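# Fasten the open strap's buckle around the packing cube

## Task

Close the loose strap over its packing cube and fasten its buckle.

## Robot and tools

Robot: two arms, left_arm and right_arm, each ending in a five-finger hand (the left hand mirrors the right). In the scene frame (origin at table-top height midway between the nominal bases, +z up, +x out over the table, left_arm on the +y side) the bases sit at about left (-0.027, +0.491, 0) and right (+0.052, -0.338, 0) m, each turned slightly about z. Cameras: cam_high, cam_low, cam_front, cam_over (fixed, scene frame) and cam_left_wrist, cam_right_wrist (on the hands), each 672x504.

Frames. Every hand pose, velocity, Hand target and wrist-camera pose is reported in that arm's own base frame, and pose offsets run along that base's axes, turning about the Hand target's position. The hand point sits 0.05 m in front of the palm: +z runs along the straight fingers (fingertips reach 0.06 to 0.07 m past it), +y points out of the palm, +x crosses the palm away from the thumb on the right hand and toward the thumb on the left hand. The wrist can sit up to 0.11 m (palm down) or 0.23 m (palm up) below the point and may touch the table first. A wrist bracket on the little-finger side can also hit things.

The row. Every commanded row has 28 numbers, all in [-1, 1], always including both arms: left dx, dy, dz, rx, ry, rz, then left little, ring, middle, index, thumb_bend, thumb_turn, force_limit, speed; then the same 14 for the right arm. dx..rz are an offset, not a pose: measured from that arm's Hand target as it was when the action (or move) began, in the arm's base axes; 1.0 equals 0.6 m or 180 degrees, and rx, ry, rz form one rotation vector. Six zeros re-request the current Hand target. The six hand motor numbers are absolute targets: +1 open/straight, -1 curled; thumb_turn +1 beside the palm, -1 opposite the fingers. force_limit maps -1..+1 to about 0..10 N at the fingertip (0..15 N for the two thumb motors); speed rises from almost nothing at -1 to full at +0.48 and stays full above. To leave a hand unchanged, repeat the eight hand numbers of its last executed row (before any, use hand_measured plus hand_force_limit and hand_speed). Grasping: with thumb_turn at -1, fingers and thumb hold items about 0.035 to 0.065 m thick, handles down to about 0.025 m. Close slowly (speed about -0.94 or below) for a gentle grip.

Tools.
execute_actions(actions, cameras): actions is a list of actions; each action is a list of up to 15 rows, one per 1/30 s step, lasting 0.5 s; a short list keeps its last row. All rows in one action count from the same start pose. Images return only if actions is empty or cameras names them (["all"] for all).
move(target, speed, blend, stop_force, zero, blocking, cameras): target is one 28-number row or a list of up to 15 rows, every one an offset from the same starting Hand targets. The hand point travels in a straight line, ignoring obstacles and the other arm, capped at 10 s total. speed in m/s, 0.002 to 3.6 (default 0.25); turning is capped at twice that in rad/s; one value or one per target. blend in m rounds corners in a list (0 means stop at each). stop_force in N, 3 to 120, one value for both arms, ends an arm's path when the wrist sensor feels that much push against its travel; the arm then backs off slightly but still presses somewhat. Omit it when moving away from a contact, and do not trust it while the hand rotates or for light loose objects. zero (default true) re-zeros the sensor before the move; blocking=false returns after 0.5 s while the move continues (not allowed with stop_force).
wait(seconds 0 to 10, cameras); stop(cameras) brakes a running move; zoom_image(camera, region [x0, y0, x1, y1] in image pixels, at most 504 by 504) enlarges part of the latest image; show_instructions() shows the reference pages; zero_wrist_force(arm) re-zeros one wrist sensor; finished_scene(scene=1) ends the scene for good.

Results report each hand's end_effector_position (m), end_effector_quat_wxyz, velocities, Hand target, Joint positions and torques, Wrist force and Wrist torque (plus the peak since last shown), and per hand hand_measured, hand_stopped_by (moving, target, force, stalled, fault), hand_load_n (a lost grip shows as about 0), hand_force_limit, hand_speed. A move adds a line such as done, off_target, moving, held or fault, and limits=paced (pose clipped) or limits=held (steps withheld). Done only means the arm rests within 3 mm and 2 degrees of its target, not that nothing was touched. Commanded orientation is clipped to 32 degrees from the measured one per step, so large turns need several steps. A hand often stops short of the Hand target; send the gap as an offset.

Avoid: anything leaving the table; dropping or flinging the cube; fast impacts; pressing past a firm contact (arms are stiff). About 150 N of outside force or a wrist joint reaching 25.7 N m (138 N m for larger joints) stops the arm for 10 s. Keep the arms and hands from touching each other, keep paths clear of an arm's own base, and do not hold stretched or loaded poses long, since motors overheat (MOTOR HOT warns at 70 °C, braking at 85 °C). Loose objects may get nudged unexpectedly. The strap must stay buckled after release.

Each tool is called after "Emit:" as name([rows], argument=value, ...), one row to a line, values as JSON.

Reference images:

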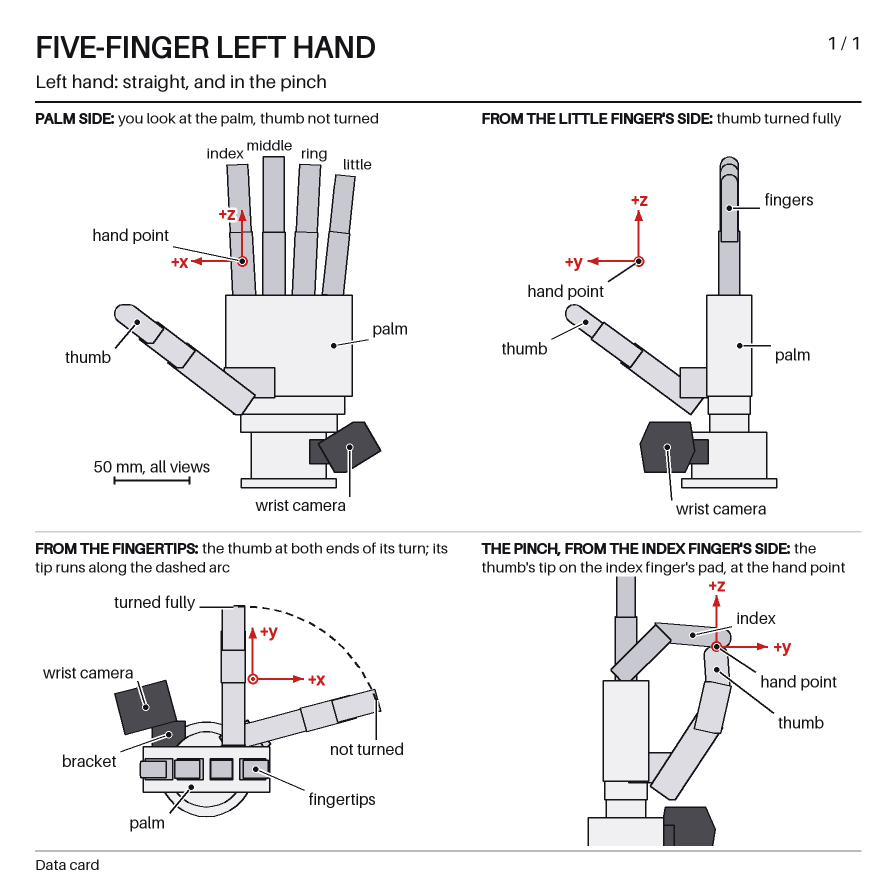

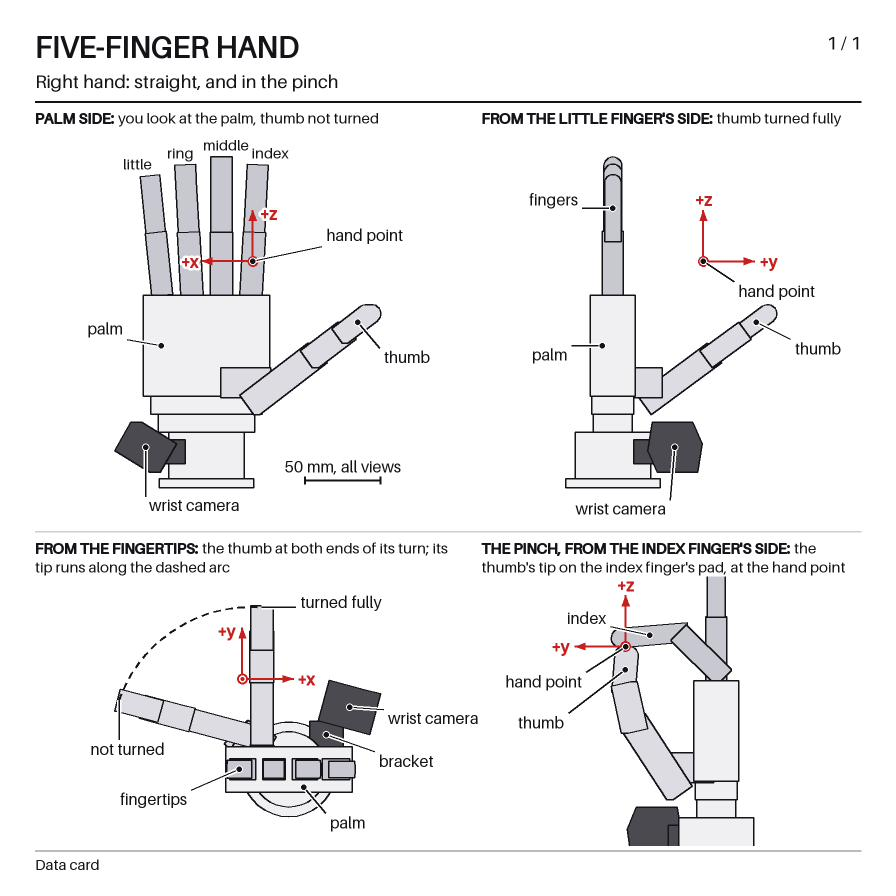

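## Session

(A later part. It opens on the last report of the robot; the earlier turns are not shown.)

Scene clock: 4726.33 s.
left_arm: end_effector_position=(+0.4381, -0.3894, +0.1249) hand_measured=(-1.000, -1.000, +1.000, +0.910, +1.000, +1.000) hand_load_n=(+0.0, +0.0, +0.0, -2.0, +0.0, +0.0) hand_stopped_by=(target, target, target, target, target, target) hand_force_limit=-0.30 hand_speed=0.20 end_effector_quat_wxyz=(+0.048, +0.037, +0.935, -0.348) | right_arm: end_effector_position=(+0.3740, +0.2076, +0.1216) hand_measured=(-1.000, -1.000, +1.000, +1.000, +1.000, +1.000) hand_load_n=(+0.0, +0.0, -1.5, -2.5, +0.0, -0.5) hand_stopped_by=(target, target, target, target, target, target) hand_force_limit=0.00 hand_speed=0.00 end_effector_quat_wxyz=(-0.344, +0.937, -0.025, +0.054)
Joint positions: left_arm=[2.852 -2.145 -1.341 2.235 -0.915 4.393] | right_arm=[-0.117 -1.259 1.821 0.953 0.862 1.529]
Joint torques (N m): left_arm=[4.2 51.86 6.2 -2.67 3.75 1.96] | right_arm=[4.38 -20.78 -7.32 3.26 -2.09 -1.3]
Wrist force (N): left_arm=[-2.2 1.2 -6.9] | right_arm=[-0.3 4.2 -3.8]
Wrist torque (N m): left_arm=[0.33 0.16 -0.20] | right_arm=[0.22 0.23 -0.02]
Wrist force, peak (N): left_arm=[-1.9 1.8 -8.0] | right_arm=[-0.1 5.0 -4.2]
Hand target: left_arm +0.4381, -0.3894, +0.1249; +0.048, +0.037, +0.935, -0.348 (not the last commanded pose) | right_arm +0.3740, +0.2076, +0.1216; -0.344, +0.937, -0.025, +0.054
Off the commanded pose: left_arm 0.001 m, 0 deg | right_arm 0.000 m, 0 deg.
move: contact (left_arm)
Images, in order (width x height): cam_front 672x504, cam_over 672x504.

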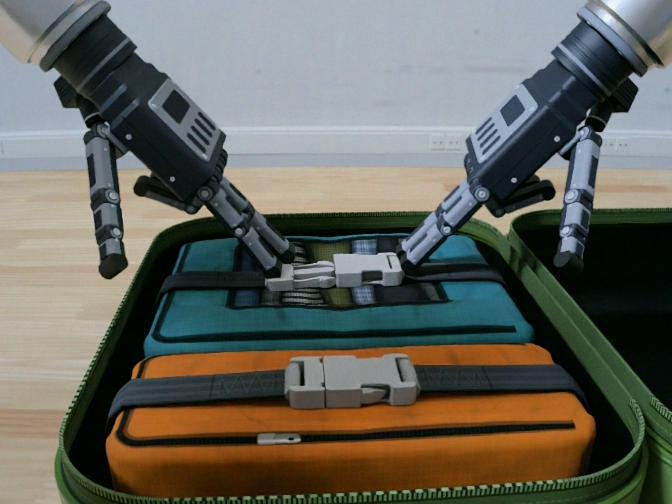

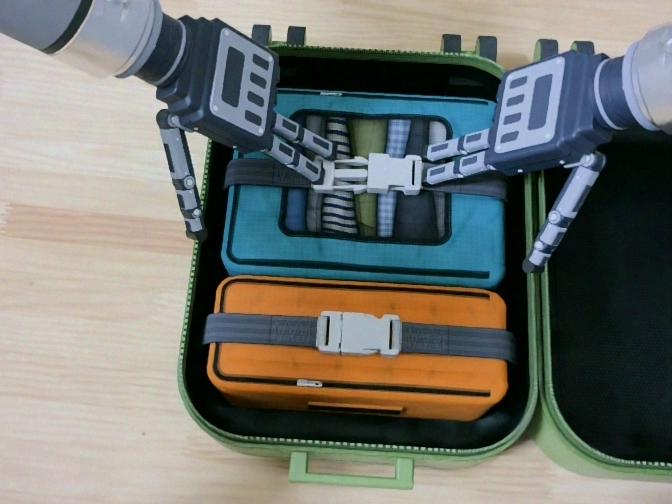

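Emit:
move([
  [0,0.005,0,0,0,0,-1,-1,1,0.91,1,1,-0.3,0.2, 0,-0.0067,0,0,0,0,-1,-1,1,1,1,1,0.0,0.0],
  [0,0.005,0,0,0,0,-1,-1,1,0.91,1,1,-0.3,0.2, 0,-0.0067,0.05,0,0,0,-1,-1,1,1,1,1,0.0,0.0],
  [0,0.005,0,0,0,0,-1,-1,1,0.91,1,1,-0.3,0.2, -0.0037,0.0533,0.05,0,0,0,-1,-1,1,1,1,1,0.0,0.0],
  [0,0.005,0,0,0,0,-1,-1,1,0.91,1,1,-0.3,0.2, -0.0037,0.0533,0.0167,0,0,0,-1,-1,1,1,1,1,0.0,0.0],
], speed=0.05, cameras=["cam_over","cam_front"])

Emit:
zoom_image(camera="cam_over", region=[320, 125, 430, 205])

Emit:
zoom_image(camera="cam_front", region=[285, 225, 405, 305])

Scene clock: 4749.73 s.
left_arm: end_effector_position=(+0.4381, -0.3864, +0.1249) hand_measured=(-1.000, -1.000, +1.000, +0.910, +1.000, +1.000) hand_load_n=(+0.0, +0.0, +0.5, +1.5, +0.0, +0.0) hand_stopped_by=(target, target, target, target, target, target) hand_force_limit=-0.30 hand_speed=0.20 end_effector_quat_wxyz=(+0.048, +0.037, +0.935, -0.348) | right_arm: end_effector_position=(+0.3717, +0.2396, +0.1315) hand_measured=(-1.000, -1.000, +1.000, +1.000, +1.000, +1.000) hand_load_n=(+0.0, +0.0, +0.0, +0.0, +0.0, +0.0) hand_stopped_by=(target, target, target, target, target, target) hand_force_limit=0.00 hand_speed=0.00 end_effector_quat_wxyz=(-0.344, +0.937, -0.025, +0.054) end_effector_velocity=(+0.000, +0.000, +0.002) end_effector_angular_velocity=(+0.000, +0.001, +0.000)
Joint positions: left_arm=[2.858 -2.142 -1.347 2.233 -0.913 4.4] | right_arm=[-0.03 -1.268 1.781 0.928 0.87 1.643]
Joint velocities: left_arm=[within noise] | right_arm=[0 -0.002 -0.002 0.005 0.001 0]
Joint torques (N m): left_arm=[-3.49 27.27 27.69 -0.62 -2.86 -1.56] | right_arm=[3.07 -41.11 -24.75 3.96 -2.95 1.7]
Wrist force (N): left_arm=[-2.8 -3.6 -2.3] | right_arm=[-0.7 1.5 -0.4]
Wrist torque (N m): left_arm=[0.26 0.12 -0.25] | right_arm=[0.10 0.16 0.02]
Wrist force, peak (N): left_arm=[-2.1 1.0 -7.2] | right_arm=[-0.4 4.7 -3.6]
Hand target: left_arm +0.4381, -0.3864, +0.1249; +0.048, +0.037, +0.935, -0.348 | right_arm +0.3718, +0.2396, +0.1316; -0.344, +0.937, -0.025, +0.054
Off the commanded pose: left_arm 0.000 m, 0 deg | right_arm 0.000 m, 0 deg.
move: done
Images, in order (width x height): cam_front 672x504, cam_over 672x504.

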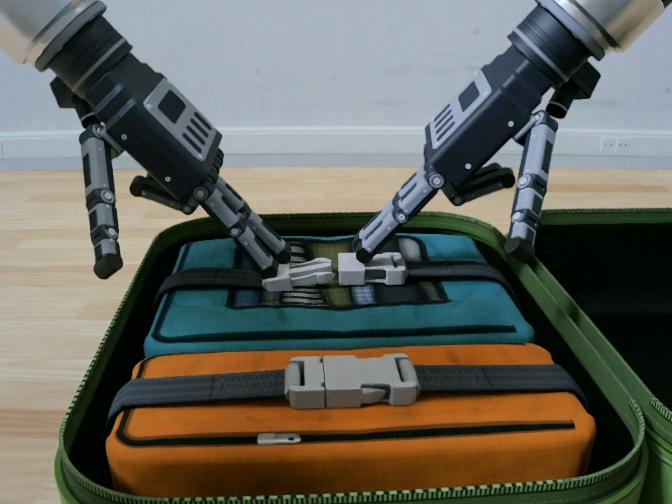

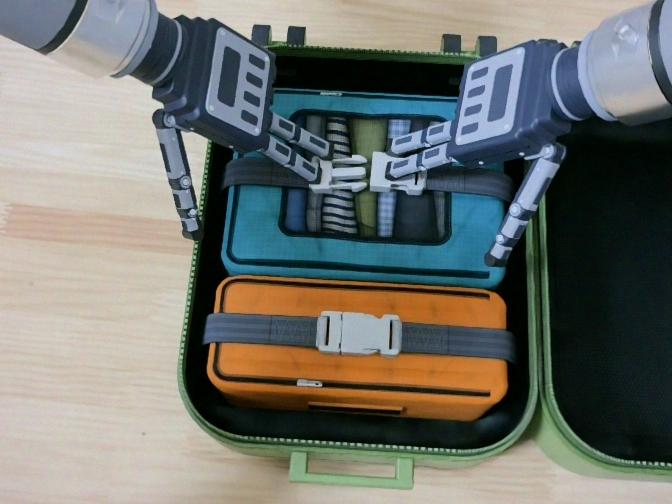

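Scaled by 4.582.

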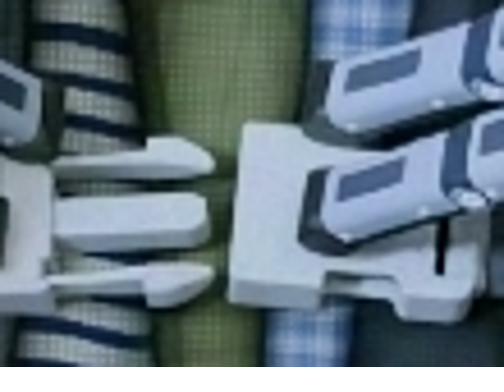

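Scaled by 4.200.

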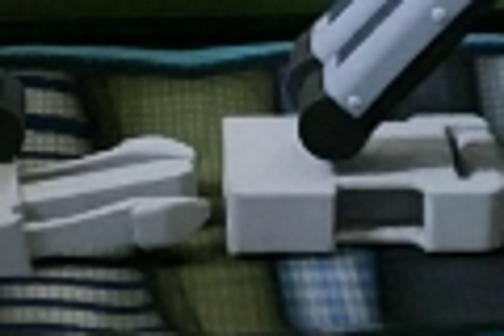

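Emit:
move(target=[0,0,0,0,0,0,-1,-1,1,0.91,1,1,-0.3,0.2, -0.0092,0,0,0,0,0,-1,-1,1,1,1,1,0.0,0.0], speed=0.03)

Emit:
move(target=[0,0,0,0,0,0,-1,-1,1,0.91,1,1,-0.3,0.2, 0,0,-0.02,0,0,0,-1,-1,1,1,1,1,0.0,0.0], speed=0.01, stop_force=3, cameras=["cam_over","cam_front"])

Emit:
zoom_image(camera="cam_over", region=[320, 125, 430, 205])

Emit:
zoom_image(camera="cam_front", region=[285, 225, 405, 305])

Scene clock: 4776.67 s.
left_arm: end_effector_position=(+0.4381, -0.3864, +0.1249) hand_measured=(-1.000, -1.000, +1.000, +0.910, +1.000, +1.000) hand_load_n=(+0.0, +0.0, +0.0, +1.5, +0.0, +0.0) hand_stopped_by=(target, target, target, target, target, target) hand_force_limit=-0.30 hand_speed=0.20 end_effector_quat_wxyz=(+0.048, +0.037, +0.935, -0.348) | right_arm: end_effector_position=(+0.3662, +0.2396, +0.1316) hand_measured=(-1.000, -1.000, +1.000, +1.000, +1.000, +1.000) hand_load_n=(+0.0, +0.0, +0.0, +0.0, +0.0, +0.0) hand_stopped_by=(target, target, target, target, target, target) hand_force_limit=0.00 hand_speed=0.00 end_effector_quat_wxyz=(-0.344, +0.937, -0.025, +0.054)
Joint positions: left_arm=[2.858 -2.142 -1.347 2.233 -0.913 4.4] | right_arm=[-0.03 -1.28 1.797 0.924 0.87 1.642]
Joint torques (N m): left_arm=[-3.72 28.37 27.84 -0.65 -2.85 -1.67] | right_arm=[-6.31 -21.36 -25.23 1.22 -3.02 -1.88]
Wrist force (N): left_arm=[-2.7 -3.2 -1.9] | right_arm=[-0.9 1.6 -0.3]
Wrist torque (N m): left_arm=[0.27 0.11 -0.25] | right_arm=[0.11 0.19 0.02]
Wrist force, peak (N): left_arm=[-2.7 -3.7 -2.3] | right_arm=[-1.1 1.8 -0.4]
Hand target: left_arm +0.4381, -0.3864, +0.1249; +0.048, +0.037, +0.935, -0.348 | right_arm +0.3663, +0.2396, +0.1316; -0.344, +0.937, -0.025, +0.054
Off the commanded pose: left_arm 0.000 m, 0 deg | right_arm 0.000 m, 0 deg.
move: done

Scene clock: 4777.93 s.
left_arm: end_effector_position=(+0.4381, -0.3864, +0.1249) hand_measured=(-1.000, -1.000, +1.000, +0.910, +1.000, +1.000) hand_load_n=(+0.0, +0.0, +0.5, +1.5, +0.0, -0.5) hand_stopped_by=(target, target, target, target, target, target) hand_force_limit=-0.30 hand_speed=0.20 end_effector_quat_wxyz=(+0.048, +0.037, +0.935, -0.348) | right_arm: end_effector_position=(+0.3663, +0.2396, +0.1286) hand_measured=(-1.000, -1.000, +1.000, +1.000, +1.000, +1.000) hand_load_n=(+0.0, +0.0, +0.5, +0.0, +0.0, -0.5) hand_stopped_by=(target, target, target, target, target, target) hand_force_limit=0.00 hand_speed=0.00 end_effector_quat_wxyz=(-0.344, +0.937, -0.025, +0.054)
Joint positions: left_arm=[2.858 -2.142 -1.347 2.233 -0.913 4.4] | right_arm=[-0.03 -1.276 1.801 0.916 0.869 1.642]
Joint torques (N m): left_arm=[-2.63 27.5 28.48 -0.6 -2.76 -1.57] | right_arm=[-4.76 -39.73 -23.42 3.61 -1.75 -1.84]
Wrist force (N): left_arm=[-2.6 -3.0 -1.7] | right_arm=[-0.3 -0.1 -1.9]
Wrist torque (N m): left_arm=[0.28 0.11 -0.25] | right_arm=[0.27 0.29 0.02]
Wrist force, peak (N): left_arm=[-2.8 -3.6 -2.1] | right_arm=[0.2 -1.3 -2.7]
Hand target: left_arm +0.4381, -0.3864, +0.1249; +0.048, +0.037, +0.935, -0.348 | right_arm +0.3663, +0.2396, +0.1286; -0.344, +0.937, -0.025, +0.054 (not the last commanded pose)
Off the commanded pose: left_arm 0.000 m, 0 deg | right_arm 0.009 m, 0 deg.
move: contact (right_arm)
Images, in order (width x height): cam_front 672x504, cam_over 672x504.

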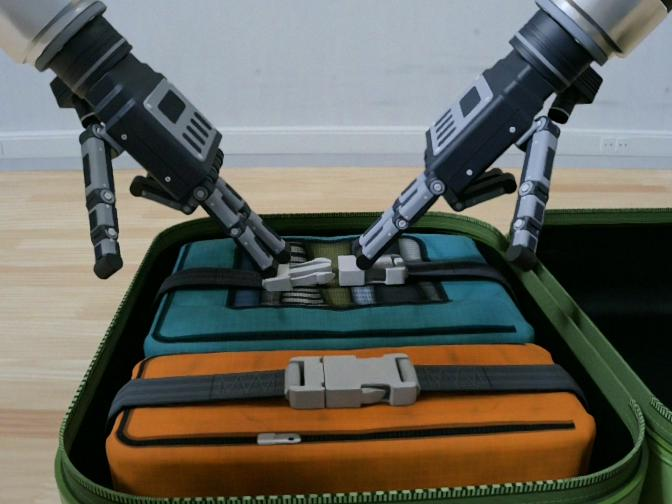

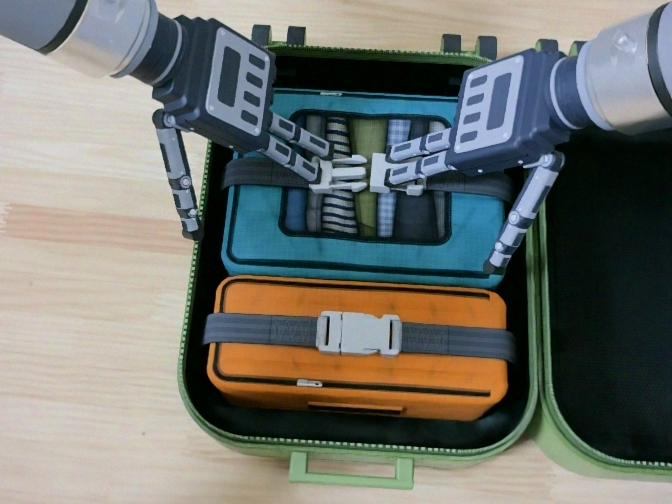

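Scaled by 4.582.

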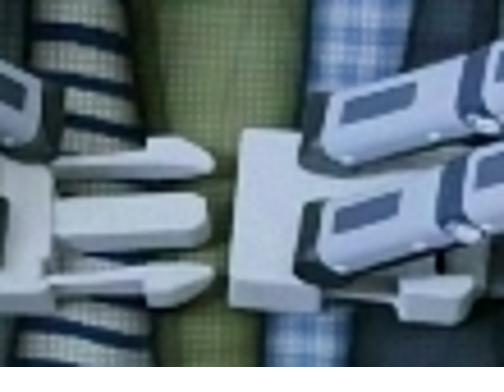

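Scaled by 4.200.

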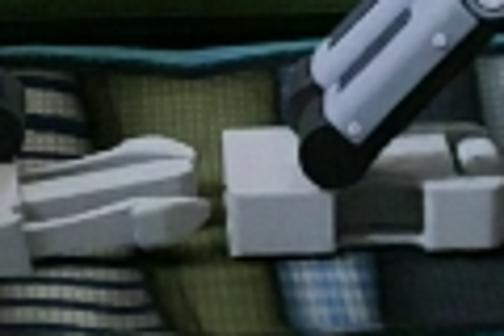

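Emit:
move(target=[0.0129,0.0009,0,0,0,-0.0222,-1,-1,1,0.91,1,1,-0.3,0.2, 0.0124,-0.0024,0,0,0,0.0278,-1,-1,1,1,1,1,0.0,0.0], speed=0.02, cameras=["cam_over","cam_front"])

Emit:
zoom_image(camera="cam_over", region=[320, 125, 430, 205])

Emit:
zoom_image(camera="cam_front", region=[285, 225, 405, 305])

Scene clock: 4799.33 s.
left_arm: end_effector_position=(+0.4459, -0.3859, +0.1249) hand_measured=(-1.000, -1.000, +1.000, +0.910, +1.000, +1.000) hand_load_n=(+0.5, +0.0, +0.5, +3.0, +0.0, +0.0) hand_stopped_by=(target, target, target, target, target, target) hand_force_limit=-0.30 hand_speed=0.20 end_effector_quat_wxyz=(+0.036, +0.070, +0.933, -0.350) | right_arm: end_effector_position=(+0.3738, +0.2381, +0.1286) hand_measured=(-1.000, -1.000, +1.000, +1.000, +1.000, +1.000) hand_load_n=(+0.0, +0.0, +0.5, +0.0, +0.0, +0.0) hand_stopped_by=(target, target, target, target, target, target) hand_force_limit=0.00 hand_speed=0.00 end_effector_quat_wxyz=(-0.346, +0.937, +0.016, +0.039)
Joint positions: left_arm=[2.866 -2.183 -1.295 2.163 -0.891 4.495] | right_arm=[-0.031 -1.229 1.757 0.988 0.861 1.526]
Joint torques (N m): left_arm=[4.66 45.6 11.66 0.19 1.12 -1.85] | right_arm=[-2.59 -38.45 -9.24 0.55 -2.24 2.29]
Wrist force (N): left_arm=[-1.0 -3.4 -2.2] | right_arm=[0.0 -0.1 -2.5]
Wrist torque (N m): left_arm=[0.22 0.18 -0.14] | right_arm=[0.26 0.26 0.02]
Wrist force, peak (N): left_arm=[-2.6 -3.8 -2.3] | right_arm=[0.1 -0.3 -2.9]
Hand target: left_arm +0.4458, -0.3859, +0.1249; +0.036, +0.070, +0.933, -0.350 | right_arm +0.3737, +0.2381, +0.1286; -0.346, +0.937, +0.016, +0.039
Off the commanded pose: left_arm 0.000 m, 0 deg | right_arm 0.000 m, 0 deg.
move: done
Images, in order (width x height): cam_front 672x504, cam_over 672x504.

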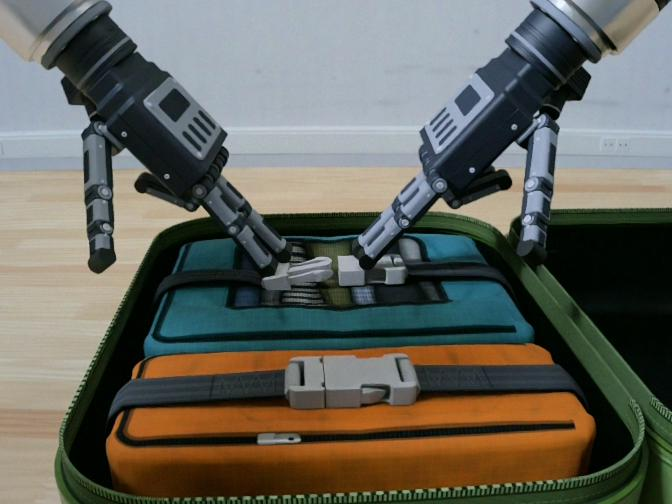

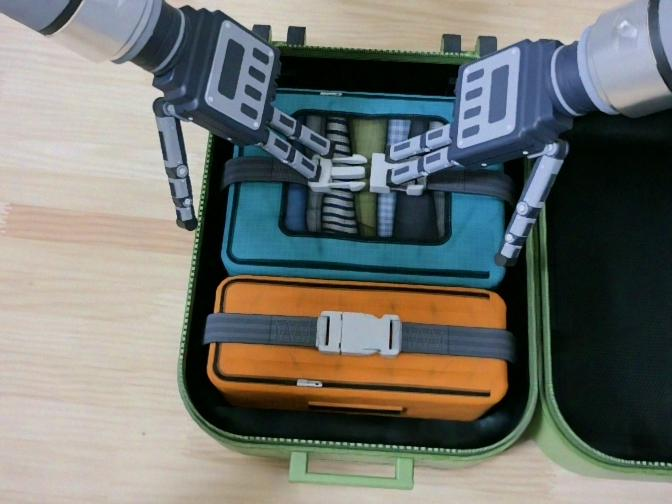

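Scaled by 4.582.

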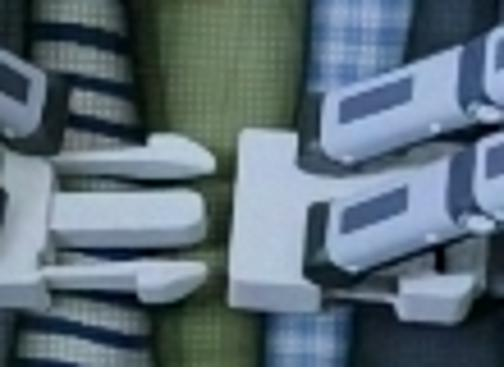

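Scaled by 4.200.

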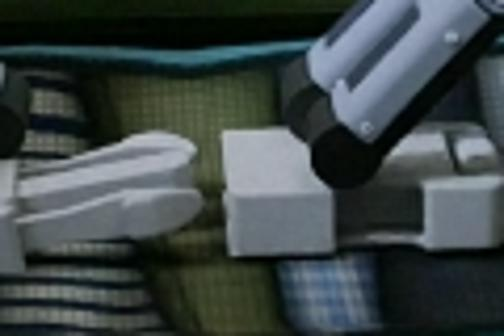

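Emit:
zoom_image(camera="cam_front", region=[310, 250, 350, 290])

Emit:
zoom_image(camera="cam_front", region=[255, 240, 315, 300])

Scaled by 12.600.

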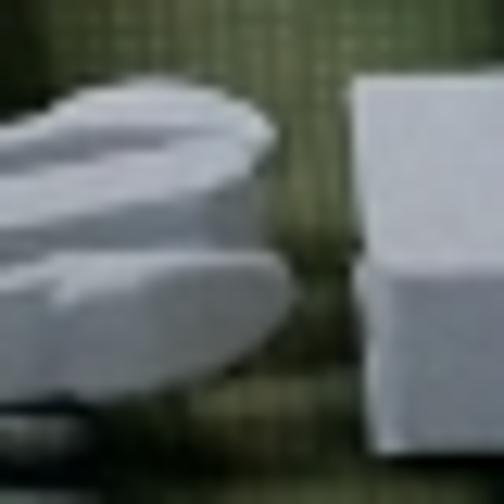

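Scaled by 8.400.

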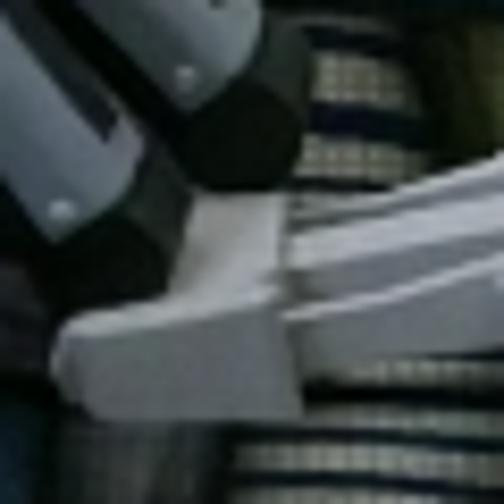

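Emit:
move([
  [0,0,0.01,0,0,0,-1,-1,1,0.91,1,1,-0.3,0.2, 0,0,0,0,0,0,-1,-1,1,1,1,1,0.0,0.0],
  [0,-0.0053,0.0133,0,0,0,-1,-1,1,0.91,1,1,-0.3,0.2, 0,0,0,0,0,0,-1,-1,1,1,1,1,0.0,0.0],
], speed=0.03, cameras=["cam_over","cam_front"])

Emit:
zoom_image(camera="cam_over", region=[290, 130, 380, 200])

Emit:
zoom_image(camera="cam_front", region=[255, 230, 345, 300])

Scene clock: 4846.73 s.
left_arm: end_effector_position=(+0.4459, -0.3891, +0.1331) hand_measured=(-1.000, -1.000, +1.000, +0.910, +1.000, +1.000) hand_load_n=(+0.0, +0.0, +0.0, +0.0, +0.0, +0.0) hand_stopped_by=(target, target, target, target, target, target) hand_force_limit=-0.30 hand_speed=0.20 end_effector_quat_wxyz=(+0.036, +0.070, +0.933, -0.350) end_effector_velocity=(+0.000, +0.002, -0.002) end_effector_angular_velocity=(+0.002, +0.001, -0.002) | right_arm: end_effector_position=(+0.3737, +0.2381, +0.1286) hand_measured=(-1.000, -1.000, +1.000, +1.000, +1.000, +1.000) hand_load_n=(+0.0, +0.0, +0.5, +0.0, +0.0, +0.0) hand_stopped_by=(target, target, target, target, target, target) hand_force_limit=0.00 hand_speed=0.00 end_effector_quat_wxyz=(-0.346, +0.937, +0.016, +0.039)
Joint positions: left_arm=[2.86 -2.18 -1.277 2.147 -0.893 4.487] | right_arm=[-0.031 -1.229 1.757 0.988 0.861 1.527]
Joint velocities: left_arm=[0.003 0 -0.005 0 0 0.006] | right_arm=[within noise]
Joint torques (N m): left_arm=[5.96 34.79 8.35 -0.87 -0.39 1.87] | right_arm=[4.21 -41.49 -6.71 0.29 1.36 2.3]
Wrist force (N): left_arm=[-1.0 1.0 1.3] | right_arm=[0.0 -0.1 -2.6]
Wrist torque (N m): left_arm=[-0.13 0.18 -0.10] | right_arm=[0.27 0.26 -0.02]
Wrist force, peak (N): left_arm=[-1.1 -3.9 -2.7] | right_arm=[0.1 -0.3 -3.0]
Hand target: left_arm +0.4458, -0.3890, +0.1329; +0.036, +0.070, +0.933, -0.350 | right_arm +0.3737, +0.2381, +0.1286; -0.346, +0.937, +0.016, +0.039
Off the commanded pose: left_arm 0.000 m, 0 deg | right_arm 0.000 m, 0 deg.
move: done
Images, in order (width x height): cam_front 672x504, cam_over 672x504.

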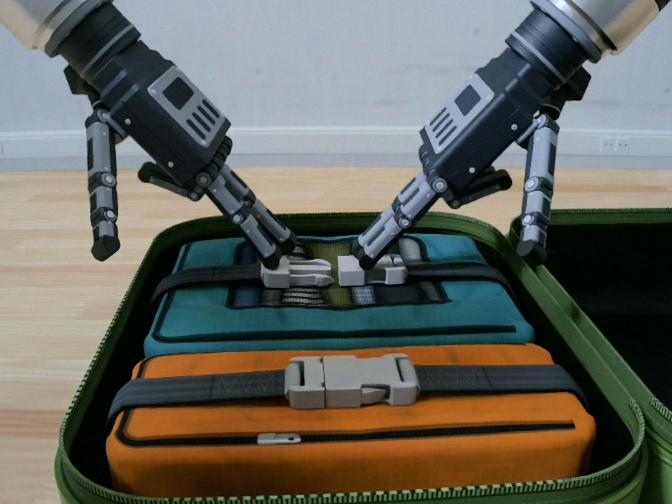

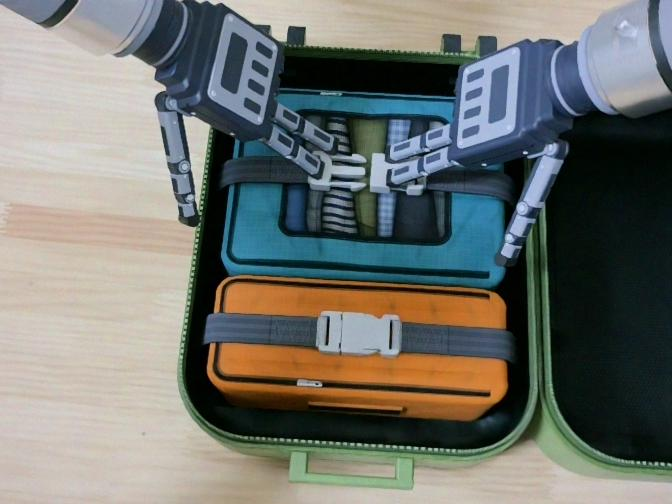

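Scaled by 5.600.

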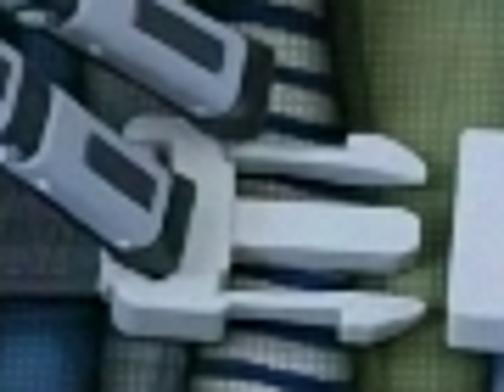

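Scaled by 5.600.

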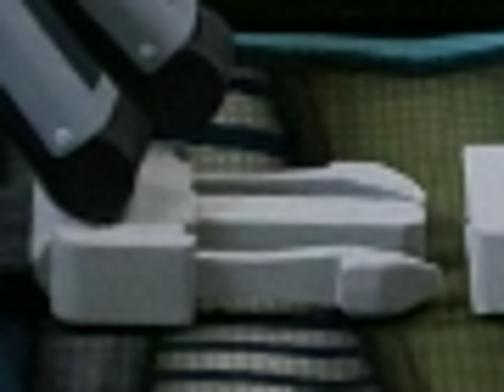

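Emit:
move(target=[0,0,-0.01,0,0,0,-1,-1,1,0.91,1,1,-0.3,0.2, 0,0,0,0,0,0,-1,-1,1,1,1,1,0.0,0.0], speed=0.015, stop_force=3, cameras=["cam_over","cam_front"])

Emit:
zoom_image(camera="cam_over", region=[290, 130, 380, 200])

Emit:
zoom_image(camera="cam_front", region=[255, 230, 345, 300])

Scene clock: 4876.03 s.
left_arm: end_effector_position=(+0.4458, -0.3890, +0.1275) hand_measured=(-1.000, -1.000, +1.000, +0.910, +1.000, +1.000) hand_load_n=(+0.0, +0.0, +0.0, +1.5, +0.0, +0.0) hand_stopped_by=(target, target, target, target, target, target) hand_force_limit=-0.30 hand_speed=0.20 end_effector_quat_wxyz=(+0.036, +0.070, +0.933, -0.350) | right_arm: end_effector_position=(+0.3737, +0.2381, +0.1286) hand_measured=(-1.000, -1.000, +1.000, +1.000, +1.000, +1.000) hand_load_n=(+0.0, +0.5, +0.5, +0.0, +0.0, +0.0) hand_stopped_by=(target, target, target, target, target, target) hand_force_limit=0.00 hand_speed=0.00 end_effector_quat_wxyz=(-0.346, +0.937, +0.016, +0.039)
Joint positions: left_arm=[2.86 -2.184 -1.285 2.159 -0.893 4.488] | right_arm=[-0.031 -1.229 1.757 0.988 0.861 1.527]
Joint torques (N m): left_arm=[5.83 55.99 29.93 -1.98 2.82 1.89] | right_arm=[3.9 -41.9 -6.73 0.38 1.34 2.31]
Wrist force (N): left_arm=[-1.1 -0.4 -1.2] | right_arm=[0.0 0.1 -2.3]
Wrist torque (N m): left_arm=[0.07 0.16 -0.11] | right_arm=[0.27 0.26 -0.02]
Wrist force, peak (N): left_arm=[-1.3 -1.2 -2.1] | right_arm=[0.0 -0.4 -3.0]
Hand target: left_arm +0.4458, -0.3890, +0.1275; +0.036, +0.070, +0.933, -0.350 (not the last commanded pose) | right_arm +0.3737, +0.2381, +0.1286; -0.346, +0.937, +0.016, +0.039
Off the commanded pose: left_arm 0.001 m, 0 deg | right_arm 0.000 m, 0 deg.
move: contact (left_arm)
Images, in order (width x height): cam_front 672x504, cam_over 672x504.

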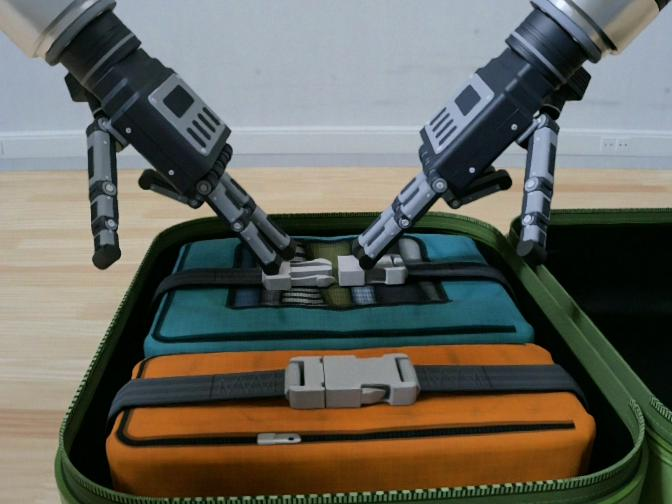

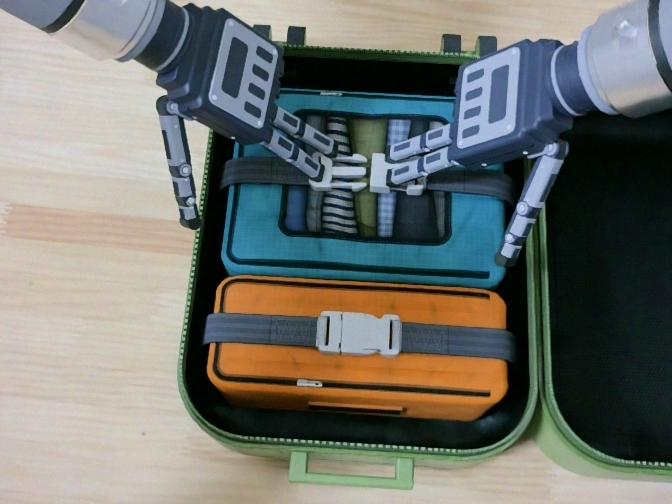

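Scaled by 5.600.

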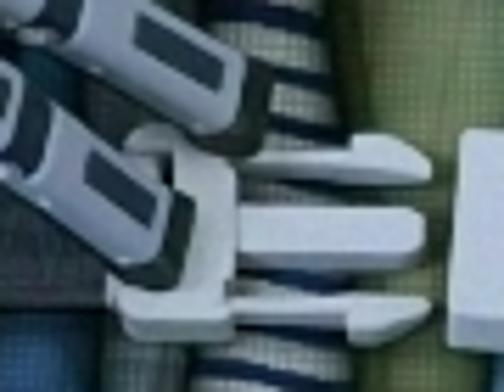

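Scaled by 5.600.

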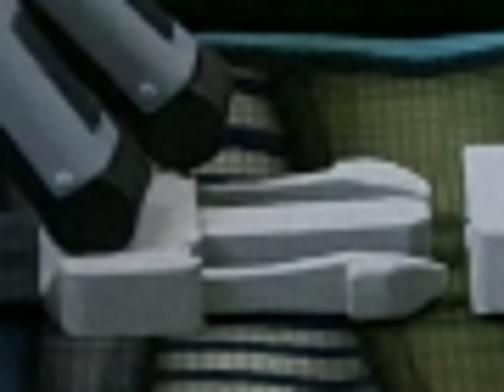

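Emit:
move([
  [0,0,0.0083,0,0,0,-1,-1,1,0.91,1,1,-0.3,0.2, 0,0,0,0,0,0,-1,-1,1,1,1,1,0.0,0.0],
  [0.0040,0,0.0083,0,0,0,-1,-1,1,0.91,1,1,-0.3,0.2, 0,0,0,0,0,0,-1,-1,1,1,1,1,0.0,0.0],
], speed=0.03)

Emit:
move(target=[0,0,-0.02,0,0,0,-1,-1,1,0.91,1,1,-0.3,0.2, 0,0,0,0,0,0,-1,-1,1,1,1,1,0.0,0.0], speed=0.01, stop_force=3, cameras=["cam_over","cam_front"])

Emit:
zoom_image(camera="cam_over", region=[290, 130, 380, 200])

Emit:
zoom_image(camera="cam_front", region=[255, 230, 345, 300])

Scene clock: 4904.07 s.
left_arm: end_effector_position=(+0.4483, -0.3890, +0.1325) hand_measured=(-1.000, -1.000, +1.000, +0.910, +1.000, +1.000) hand_load_n=(+0.0, +0.0, +0.0, +0.0, +0.0, +0.0) hand_stopped_by=(target, target, target, target, target, target) hand_force_limit=-0.30 hand_speed=0.20 end_effector_quat_wxyz=(+0.036, +0.070, +0.933, -0.350) end_effector_velocity=(-0.001, +0.000, -0.001) end_effector_angular_velocity=(+0.001, +0.001, +0.000) | right_arm: end_effector_position=(+0.3737, +0.2381, +0.1286) hand_measured=(-1.000, -1.000, +1.000, +1.000, +1.000, +1.000) hand_load_n=(+0.0, +0.5, +0.5, +0.0, +0.0, -0.5) hand_stopped_by=(target, target, target, target, target, target) hand_force_limit=0.00 hand_speed=0.00 end_effector_quat_wxyz=(-0.346, +0.937, +0.016, +0.039)
Joint positions: left_arm=[2.862 -2.185 -1.269 2.144 -0.892 4.489] | right_arm=[-0.031 -1.229 1.757 0.988 0.861 1.527]
Joint velocities: left_arm=[0 0.002 -0.005 0.002 0 0] | right_arm=[within noise]
Joint torques (N m): left_arm=[-1.66 58.01 7.78 -0.15 3.64 -0.21] | right_arm=[3.63 -41.93 -7.38 0.38 1.3 2.24]
Wrist force (N): left_arm=[-1.1 0.9 1.2] | right_arm=[0.1 -0.1 -2.7]
Wrist torque (N m): left_arm=[-0.14 0.19 -0.18] | right_arm=[0.28 0.25 -0.01]
Wrist force, peak (N): left_arm=[-1.5 -0.9 -1.8] | right_arm=[0.1 -0.2 -3.0]
Hand target: left_arm +0.4482, -0.3890, +0.1325; +0.036, +0.070, +0.933, -0.350 | right_arm +0.3737, +0.2381, +0.1286; -0.346, +0.937, +0.016, +0.039
Off the commanded pose: left_arm 0.000 m, 0 deg | right_arm 0.000 m, 0 deg.
move: done

Scene clock: 4905.60 s.
left_arm: end_effector_position=(+0.4482, -0.3890, +0.1277) hand_measured=(-1.000, -1.000, +1.000, +0.910, +1.000, +1.000) hand_load_n=(+0.0, +0.0, +0.0, +1.5, +0.0, +0.0) hand_stopped_by=(target, target, target, target, target, target) hand_force_limit=-0.30 hand_speed=0.20 end_effector_quat_wxyz=(+0.036, +0.070, +0.933, -0.350) | right_arm: end_effector_position=(+0.3737, +0.2381, +0.1286) hand_measured=(-1.000, -1.000, +1.000, +1.000, +1.000, +1.000) hand_load_n=(+0.0, +0.0, +0.5, +0.0, +0.0, +0.0) hand_stopped_by=(target, target, target, target, target, target) hand_force_limit=0.00 hand_speed=0.00 end_effector_quat_wxyz=(-0.346, +0.937, +0.016, +0.039)
Joint positions: left_arm=[2.861 -2.189 -1.276 2.154 -0.892 4.489] | right_arm=[-0.031 -1.229 1.757 0.988 0.861 1.527]
Joint torques (N m): left_arm=[-2.52 55.01 28.74 -2.85 2.92 -1.68] | right_arm=[4.09 -41.39 -7.09 0.4 1.33 2.15]
Wrist force (N): left_arm=[-1.3 -0.4 -1.0] | right_arm=[-0.1 -0.1 -2.3]
Wrist torque (N m): left_arm=[0.03 0.18 -0.18] | right_arm=[0.24 0.26 -0.03]
Wrist force, peak (N): left_arm=[-1.5 -0.8 -1.9] | right_arm=[-0.2 -0.4 -3.0]
Hand target: left_arm +0.4482, -0.3890, +0.1277; +0.036, +0.070, +0.933, -0.350 (not the last commanded pose) | right_arm +0.3737, +0.2381, +0.1286; -0.346, +0.937, +0.016, +0.039
Off the commanded pose: left_arm 0.007 m, 0 deg | right_arm 0.000 m, 0 deg.
move: contact (left_arm)
Images, in order (width x height): cam_front 672x504, cam_over 672x504.

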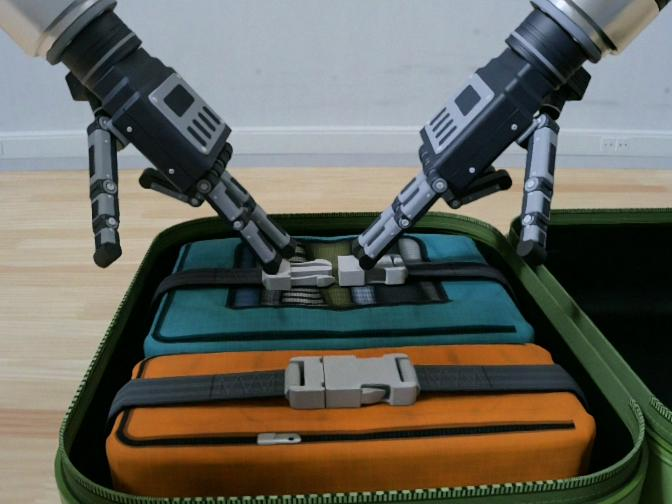

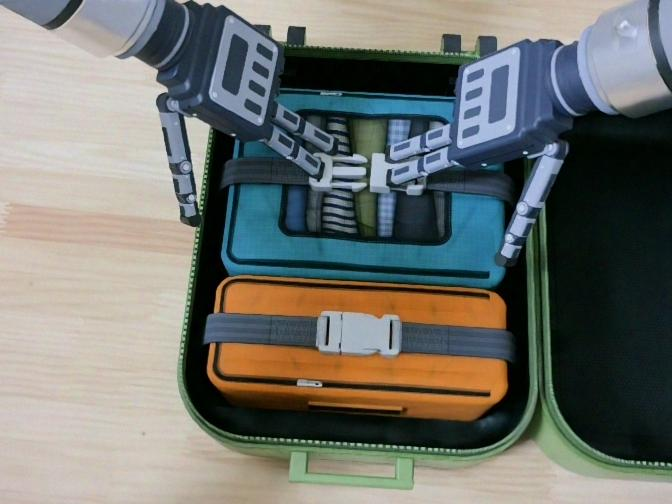

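Scaled by 5.600.

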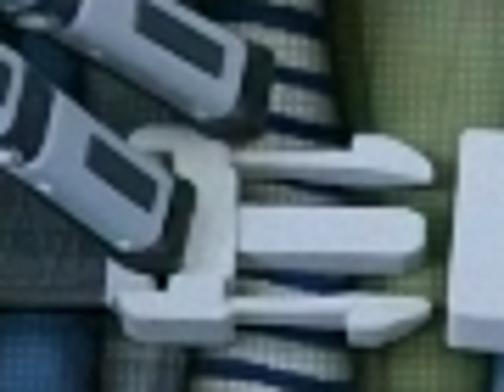

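Scaled by 5.600.

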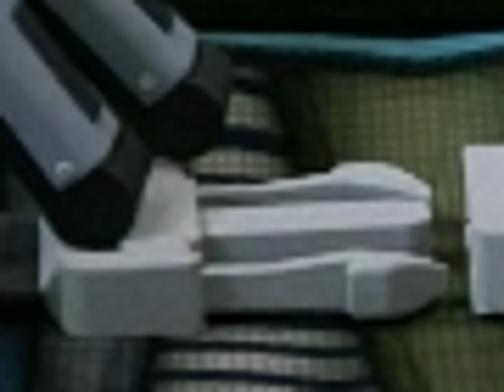

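Emit:
move([
  [0,0,0.0117,0,0,0,-1,-1,1,0.91,1,1,-0.3,0.2, 0,0,0,0,0,0,-1,-1,1,1,1,1,0.0,0.0],
  [-0.0347,-0.0005,0.0117,0,0,0.0778,-1,-1,1,0.91,1,1,-0.3,0.2, 0,0,0,0,0,0,-1,-1,1,1,1,1,0.0,0.0],
], speed=0.05, cameras=["cam_over","cam_front"])

Emit:
zoom_image(camera="cam_over", region=[290, 130, 350, 190])

Emit:
zoom_image(camera="cam_front", region=[245, 230, 305, 290])

Scene clock: 4923.33 s.
left_arm: end_effector_position=(+0.4273, -0.3893, +0.1348) hand_measured=(-1.000, -1.000, +1.000, +0.910, +1.000, +1.000) hand_load_n=(+0.0, +0.0, +0.0, +0.0, +0.0, +0.0) hand_stopped_by=(target, target, target, target, target, target) hand_force_limit=-0.30 hand_speed=0.20 end_effector_quat_wxyz=(+0.079, -0.045, +0.935, -0.343) end_effector_velocity=(+0.000, -0.001, +0.001) end_effector_angular_velocity=(-0.004, +0.000, -0.005) | right_arm: end_effector_position=(+0.3737, +0.2381, +0.1286) hand_measured=(-1.000, -1.000, +1.000, +1.000, +1.000, +1.000) hand_load_n=(+0.0, +0.5, +0.0, +0.0, +0.0, +0.0) hand_stopped_by=(target, target, target, target, target, target) hand_force_limit=0.00 hand_speed=0.00 end_effector_quat_wxyz=(-0.346, +0.937, +0.016, +0.039)
Joint positions: left_arm=[2.833 -2.055 -1.424 2.357 -0.988 4.172] | right_arm=[-0.031 -1.229 1.757 0.988 0.861 1.527]
Joint velocities: left_arm=[0.001 -0.002 0.003 -0.003 0.005 0.004] | right_arm=[within noise]
Joint torques (N m): left_arm=[2.84 27.08 32.13 -3 3.67 1.97] | right_arm=[3.72 -42.23 -7.55 0.45 1.29 2.13]
Wrist force (N): left_arm=[-1.6 0.9 1.2] | right_arm=[-0.2 -0.3 -2.8]
Wrist torque (N m): left_arm=[-0.13 0.30 -0.25] | right_arm=[0.26 0.30 -0.03]
Wrist force, peak (N): left_arm=[-1.4 1.2 1.7] | right_arm=[0.1 -0.4 -3.0]
Hand target: left_arm +0.4274, -0.3893, +0.1348; +0.079, -0.045, +0.935, -0.343 | right_arm +0.3737, +0.2381, +0.1286; -0.346, +0.937, +0.016, +0.039
Off the commanded pose: left_arm 0.000 m, 0 deg | right_arm 0.000 m, 0 deg.
move: done
Images, in order (width x height): cam_front 672x504, cam_over 672x504.

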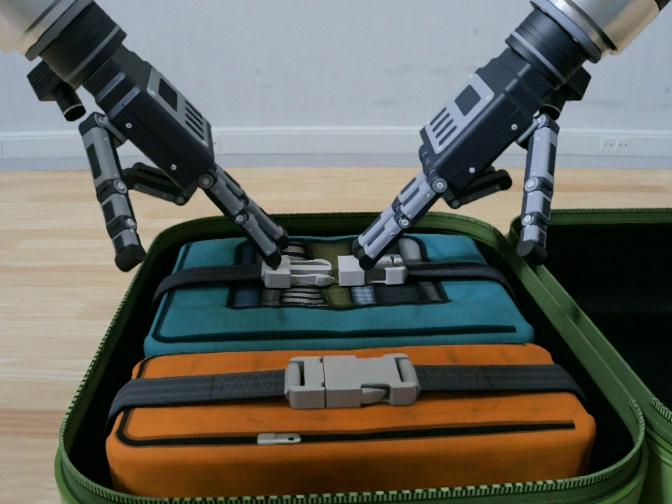

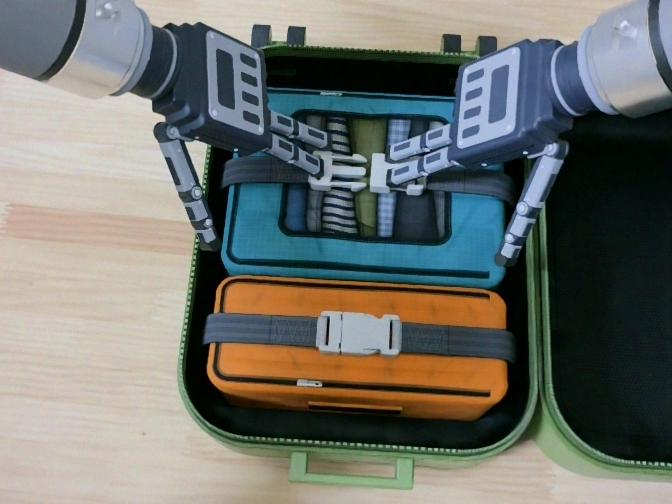

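Scaled by 8.400.

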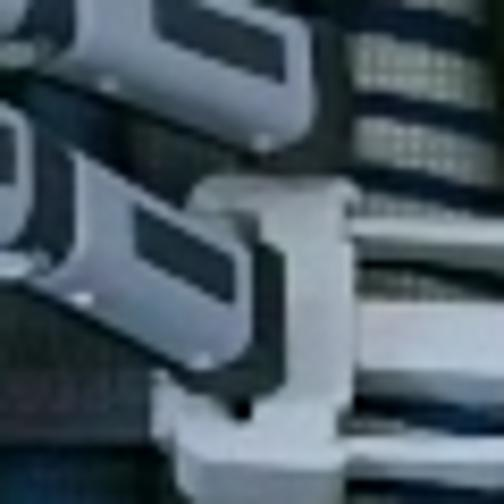

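Scaled by 8.400.

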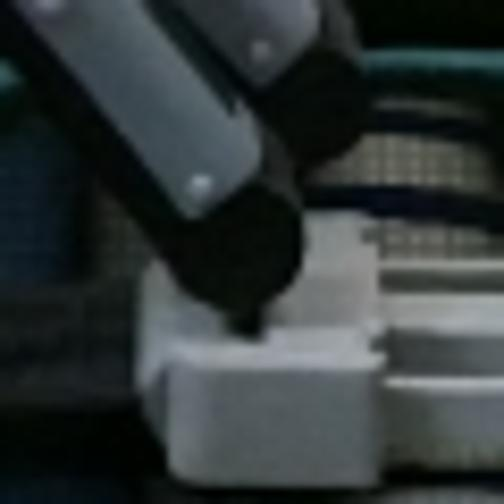

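Emit:
move(target=[-0.0025,0.0021,0,0,0,0,-1,-1,1,0.91,1,1,-0.3,0.2, 0,0,0,0,0,0,-1,-1,1,1,1,1,0.0,0.0], speed=0.03)

Emit:
move(target=[0,0,-0.025,0,0,0,-1,-1,1,0.91,1,1,-0.3,0.2, 0,0,0,0,0,0,-1,-1,1,1,1,1,0.0,0.0], speed=0.01, stop_force=3, cameras=["cam_over","cam_front"])

Emit:
zoom_image(camera="cam_over", region=[290, 130, 380, 200])

Emit:
zoom_image(camera="cam_front", region=[255, 230, 345, 300])

Scene clock: 4939.93 s.
left_arm: end_effector_position=(+0.4259, -0.3880, +0.1348) hand_measured=(-1.000, -1.000, +1.000, +0.910, +1.000, +1.000) hand_load_n=(+0.0, +0.0, +0.0, +0.0, +0.0, +0.0) hand_stopped_by=(target, target, target, target, target, target) hand_force_limit=-0.30 hand_speed=0.20 end_effector_quat_wxyz=(+0.079, -0.045, +0.935, -0.343) | right_arm: end_effector_position=(+0.3737, +0.2381, +0.1286) hand_measured=(-1.000, -1.000, +1.000, +1.000, +1.000, +1.000) hand_load_n=(+0.0, +0.5, +0.5, +0.0, +0.0, +0.0) hand_stopped_by=(target, target, target, target, target, target) hand_force_limit=0.00 hand_speed=0.00 end_effector_quat_wxyz=(-0.346, +0.937, +0.016, +0.039)
Joint positions: left_arm=[2.835 -2.05 -1.431 2.358 -0.987 4.174] | right_arm=[-0.031 -1.229 1.757 0.988 0.861 1.527]
Joint torques (N m): left_arm=[3.63 45.9 17.1 -0.16 3.11 1.5] | right_arm=[4.09 -41.9 -8.01 0.45 1.25 2.01]
Wrist force (N): left_arm=[-1.5 1.0 1.1] | right_arm=[-0.1 0.2 -2.2]
Wrist torque (N m): left_arm=[-0.10 0.29 -0.25] | right_arm=[0.27 0.27 -0.02]
Wrist force, peak (N): left_arm=[-1.8 0.9 1.2] | right_arm=[-0.1 -0.4 -3.0]
Hand target: left_arm +0.4259, -0.3881, +0.1348; +0.079, -0.045, +0.935, -0.343 | right_arm +0.3737, +0.2381, +0.1286; -0.346, +0.937, +0.016, +0.039
Off the commanded pose: left_arm 0.000 m, 0 deg | right_arm 0.000 m, 0 deg.
move: done

Scene clock: 4941.77 s.
left_arm: end_effector_position=(+0.4259, -0.3881, +0.1271) hand_measured=(-1.000, -1.000, +1.000, +0.910, +1.000, +1.000) hand_load_n=(+0.5, +0.0, +0.0, +1.0, +0.0, +0.0) hand_stopped_by=(target, target, target, target, target, target) hand_force_limit=-0.30 hand_speed=0.20 end_effector_quat_wxyz=(+0.079, -0.045, +0.935, -0.343) | right_arm: end_effector_position=(+0.3737, +0.2381, +0.1286) hand_measured=(-1.000, -1.000, +1.000, +1.000, +1.000, +1.000) hand_load_n=(+0.0, +0.5, +0.0, +0.0, +0.0, -0.5) hand_stopped_by=(target, target, target, target, target, target) hand_force_limit=0.00 hand_speed=0.00 end_effector_quat_wxyz=(-0.346, +0.937, +0.016, +0.039)
Joint positions: left_arm=[2.835 -2.057 -1.442 2.376 -0.987 4.174] | right_arm=[-0.031 -1.229 1.757 0.988 0.861 1.527]
Joint torques (N m): left_arm=[-0.18 51.33 29.98 -2.33 2.14 -0.96] | right_arm=[3.45 -42.07 -8.14 0.52 1.21 1.99]
Wrist force (N): left_arm=[-1.7 -0.5 -1.3] | right_arm=[-0.2 0.0 -2.2]
Wrist torque (N m): left_arm=[0.08 0.24 -0.27] | right_arm=[0.24 0.29 -0.03]
Wrist force, peak (N): left_arm=[-2.3 -1.2 -1.8] | right_arm=[0.1 -0.3 -2.9]
Hand target: left_arm +0.4259, -0.3881, +0.1271; +0.079, -0.045, +0.935, -0.343 (not the last commanded pose) | right_arm +0.3737, +0.2381, +0.1286; -0.346, +0.937, +0.016, +0.039
Off the commanded pose: left_arm 0.007 m, 0 deg | right_arm 0.000 m, 0 deg.
move: contact (left_arm)
Images, in order (width x height): cam_front 672x504, cam_over 672x504.

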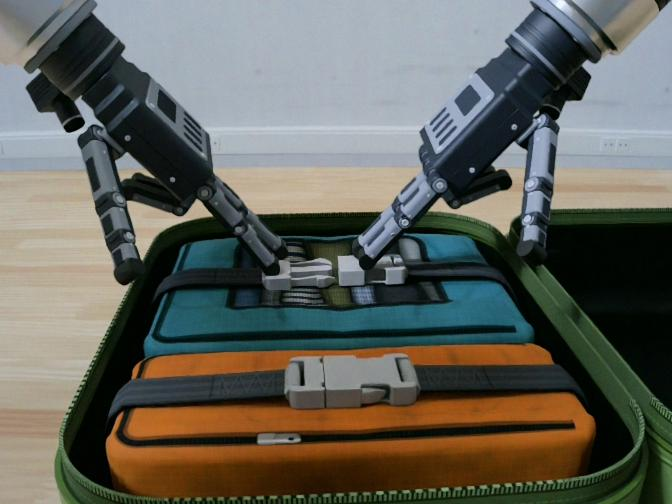

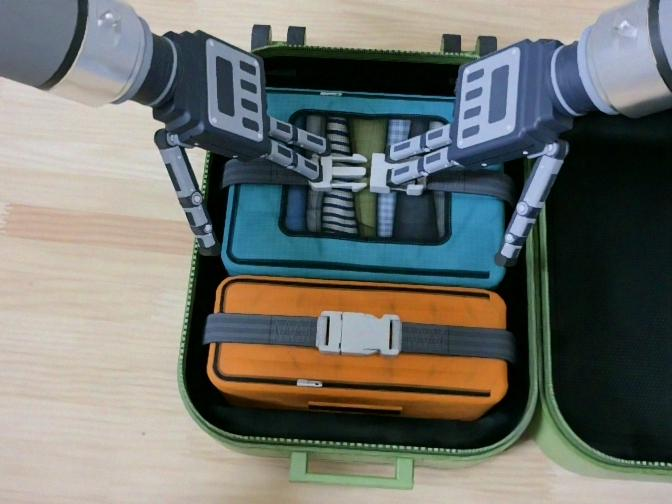

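Scaled by 5.600.

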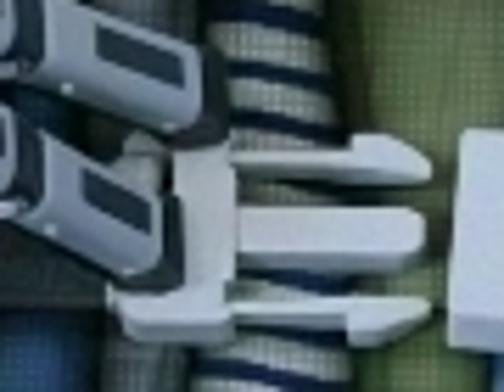

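Scaled by 5.600.

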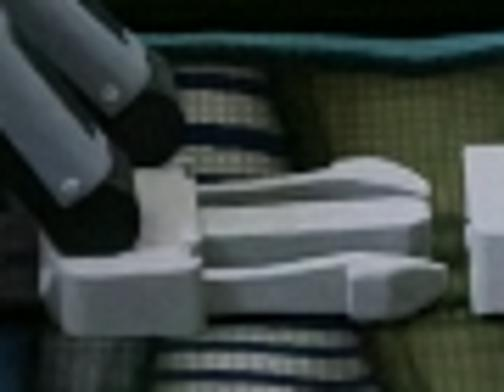

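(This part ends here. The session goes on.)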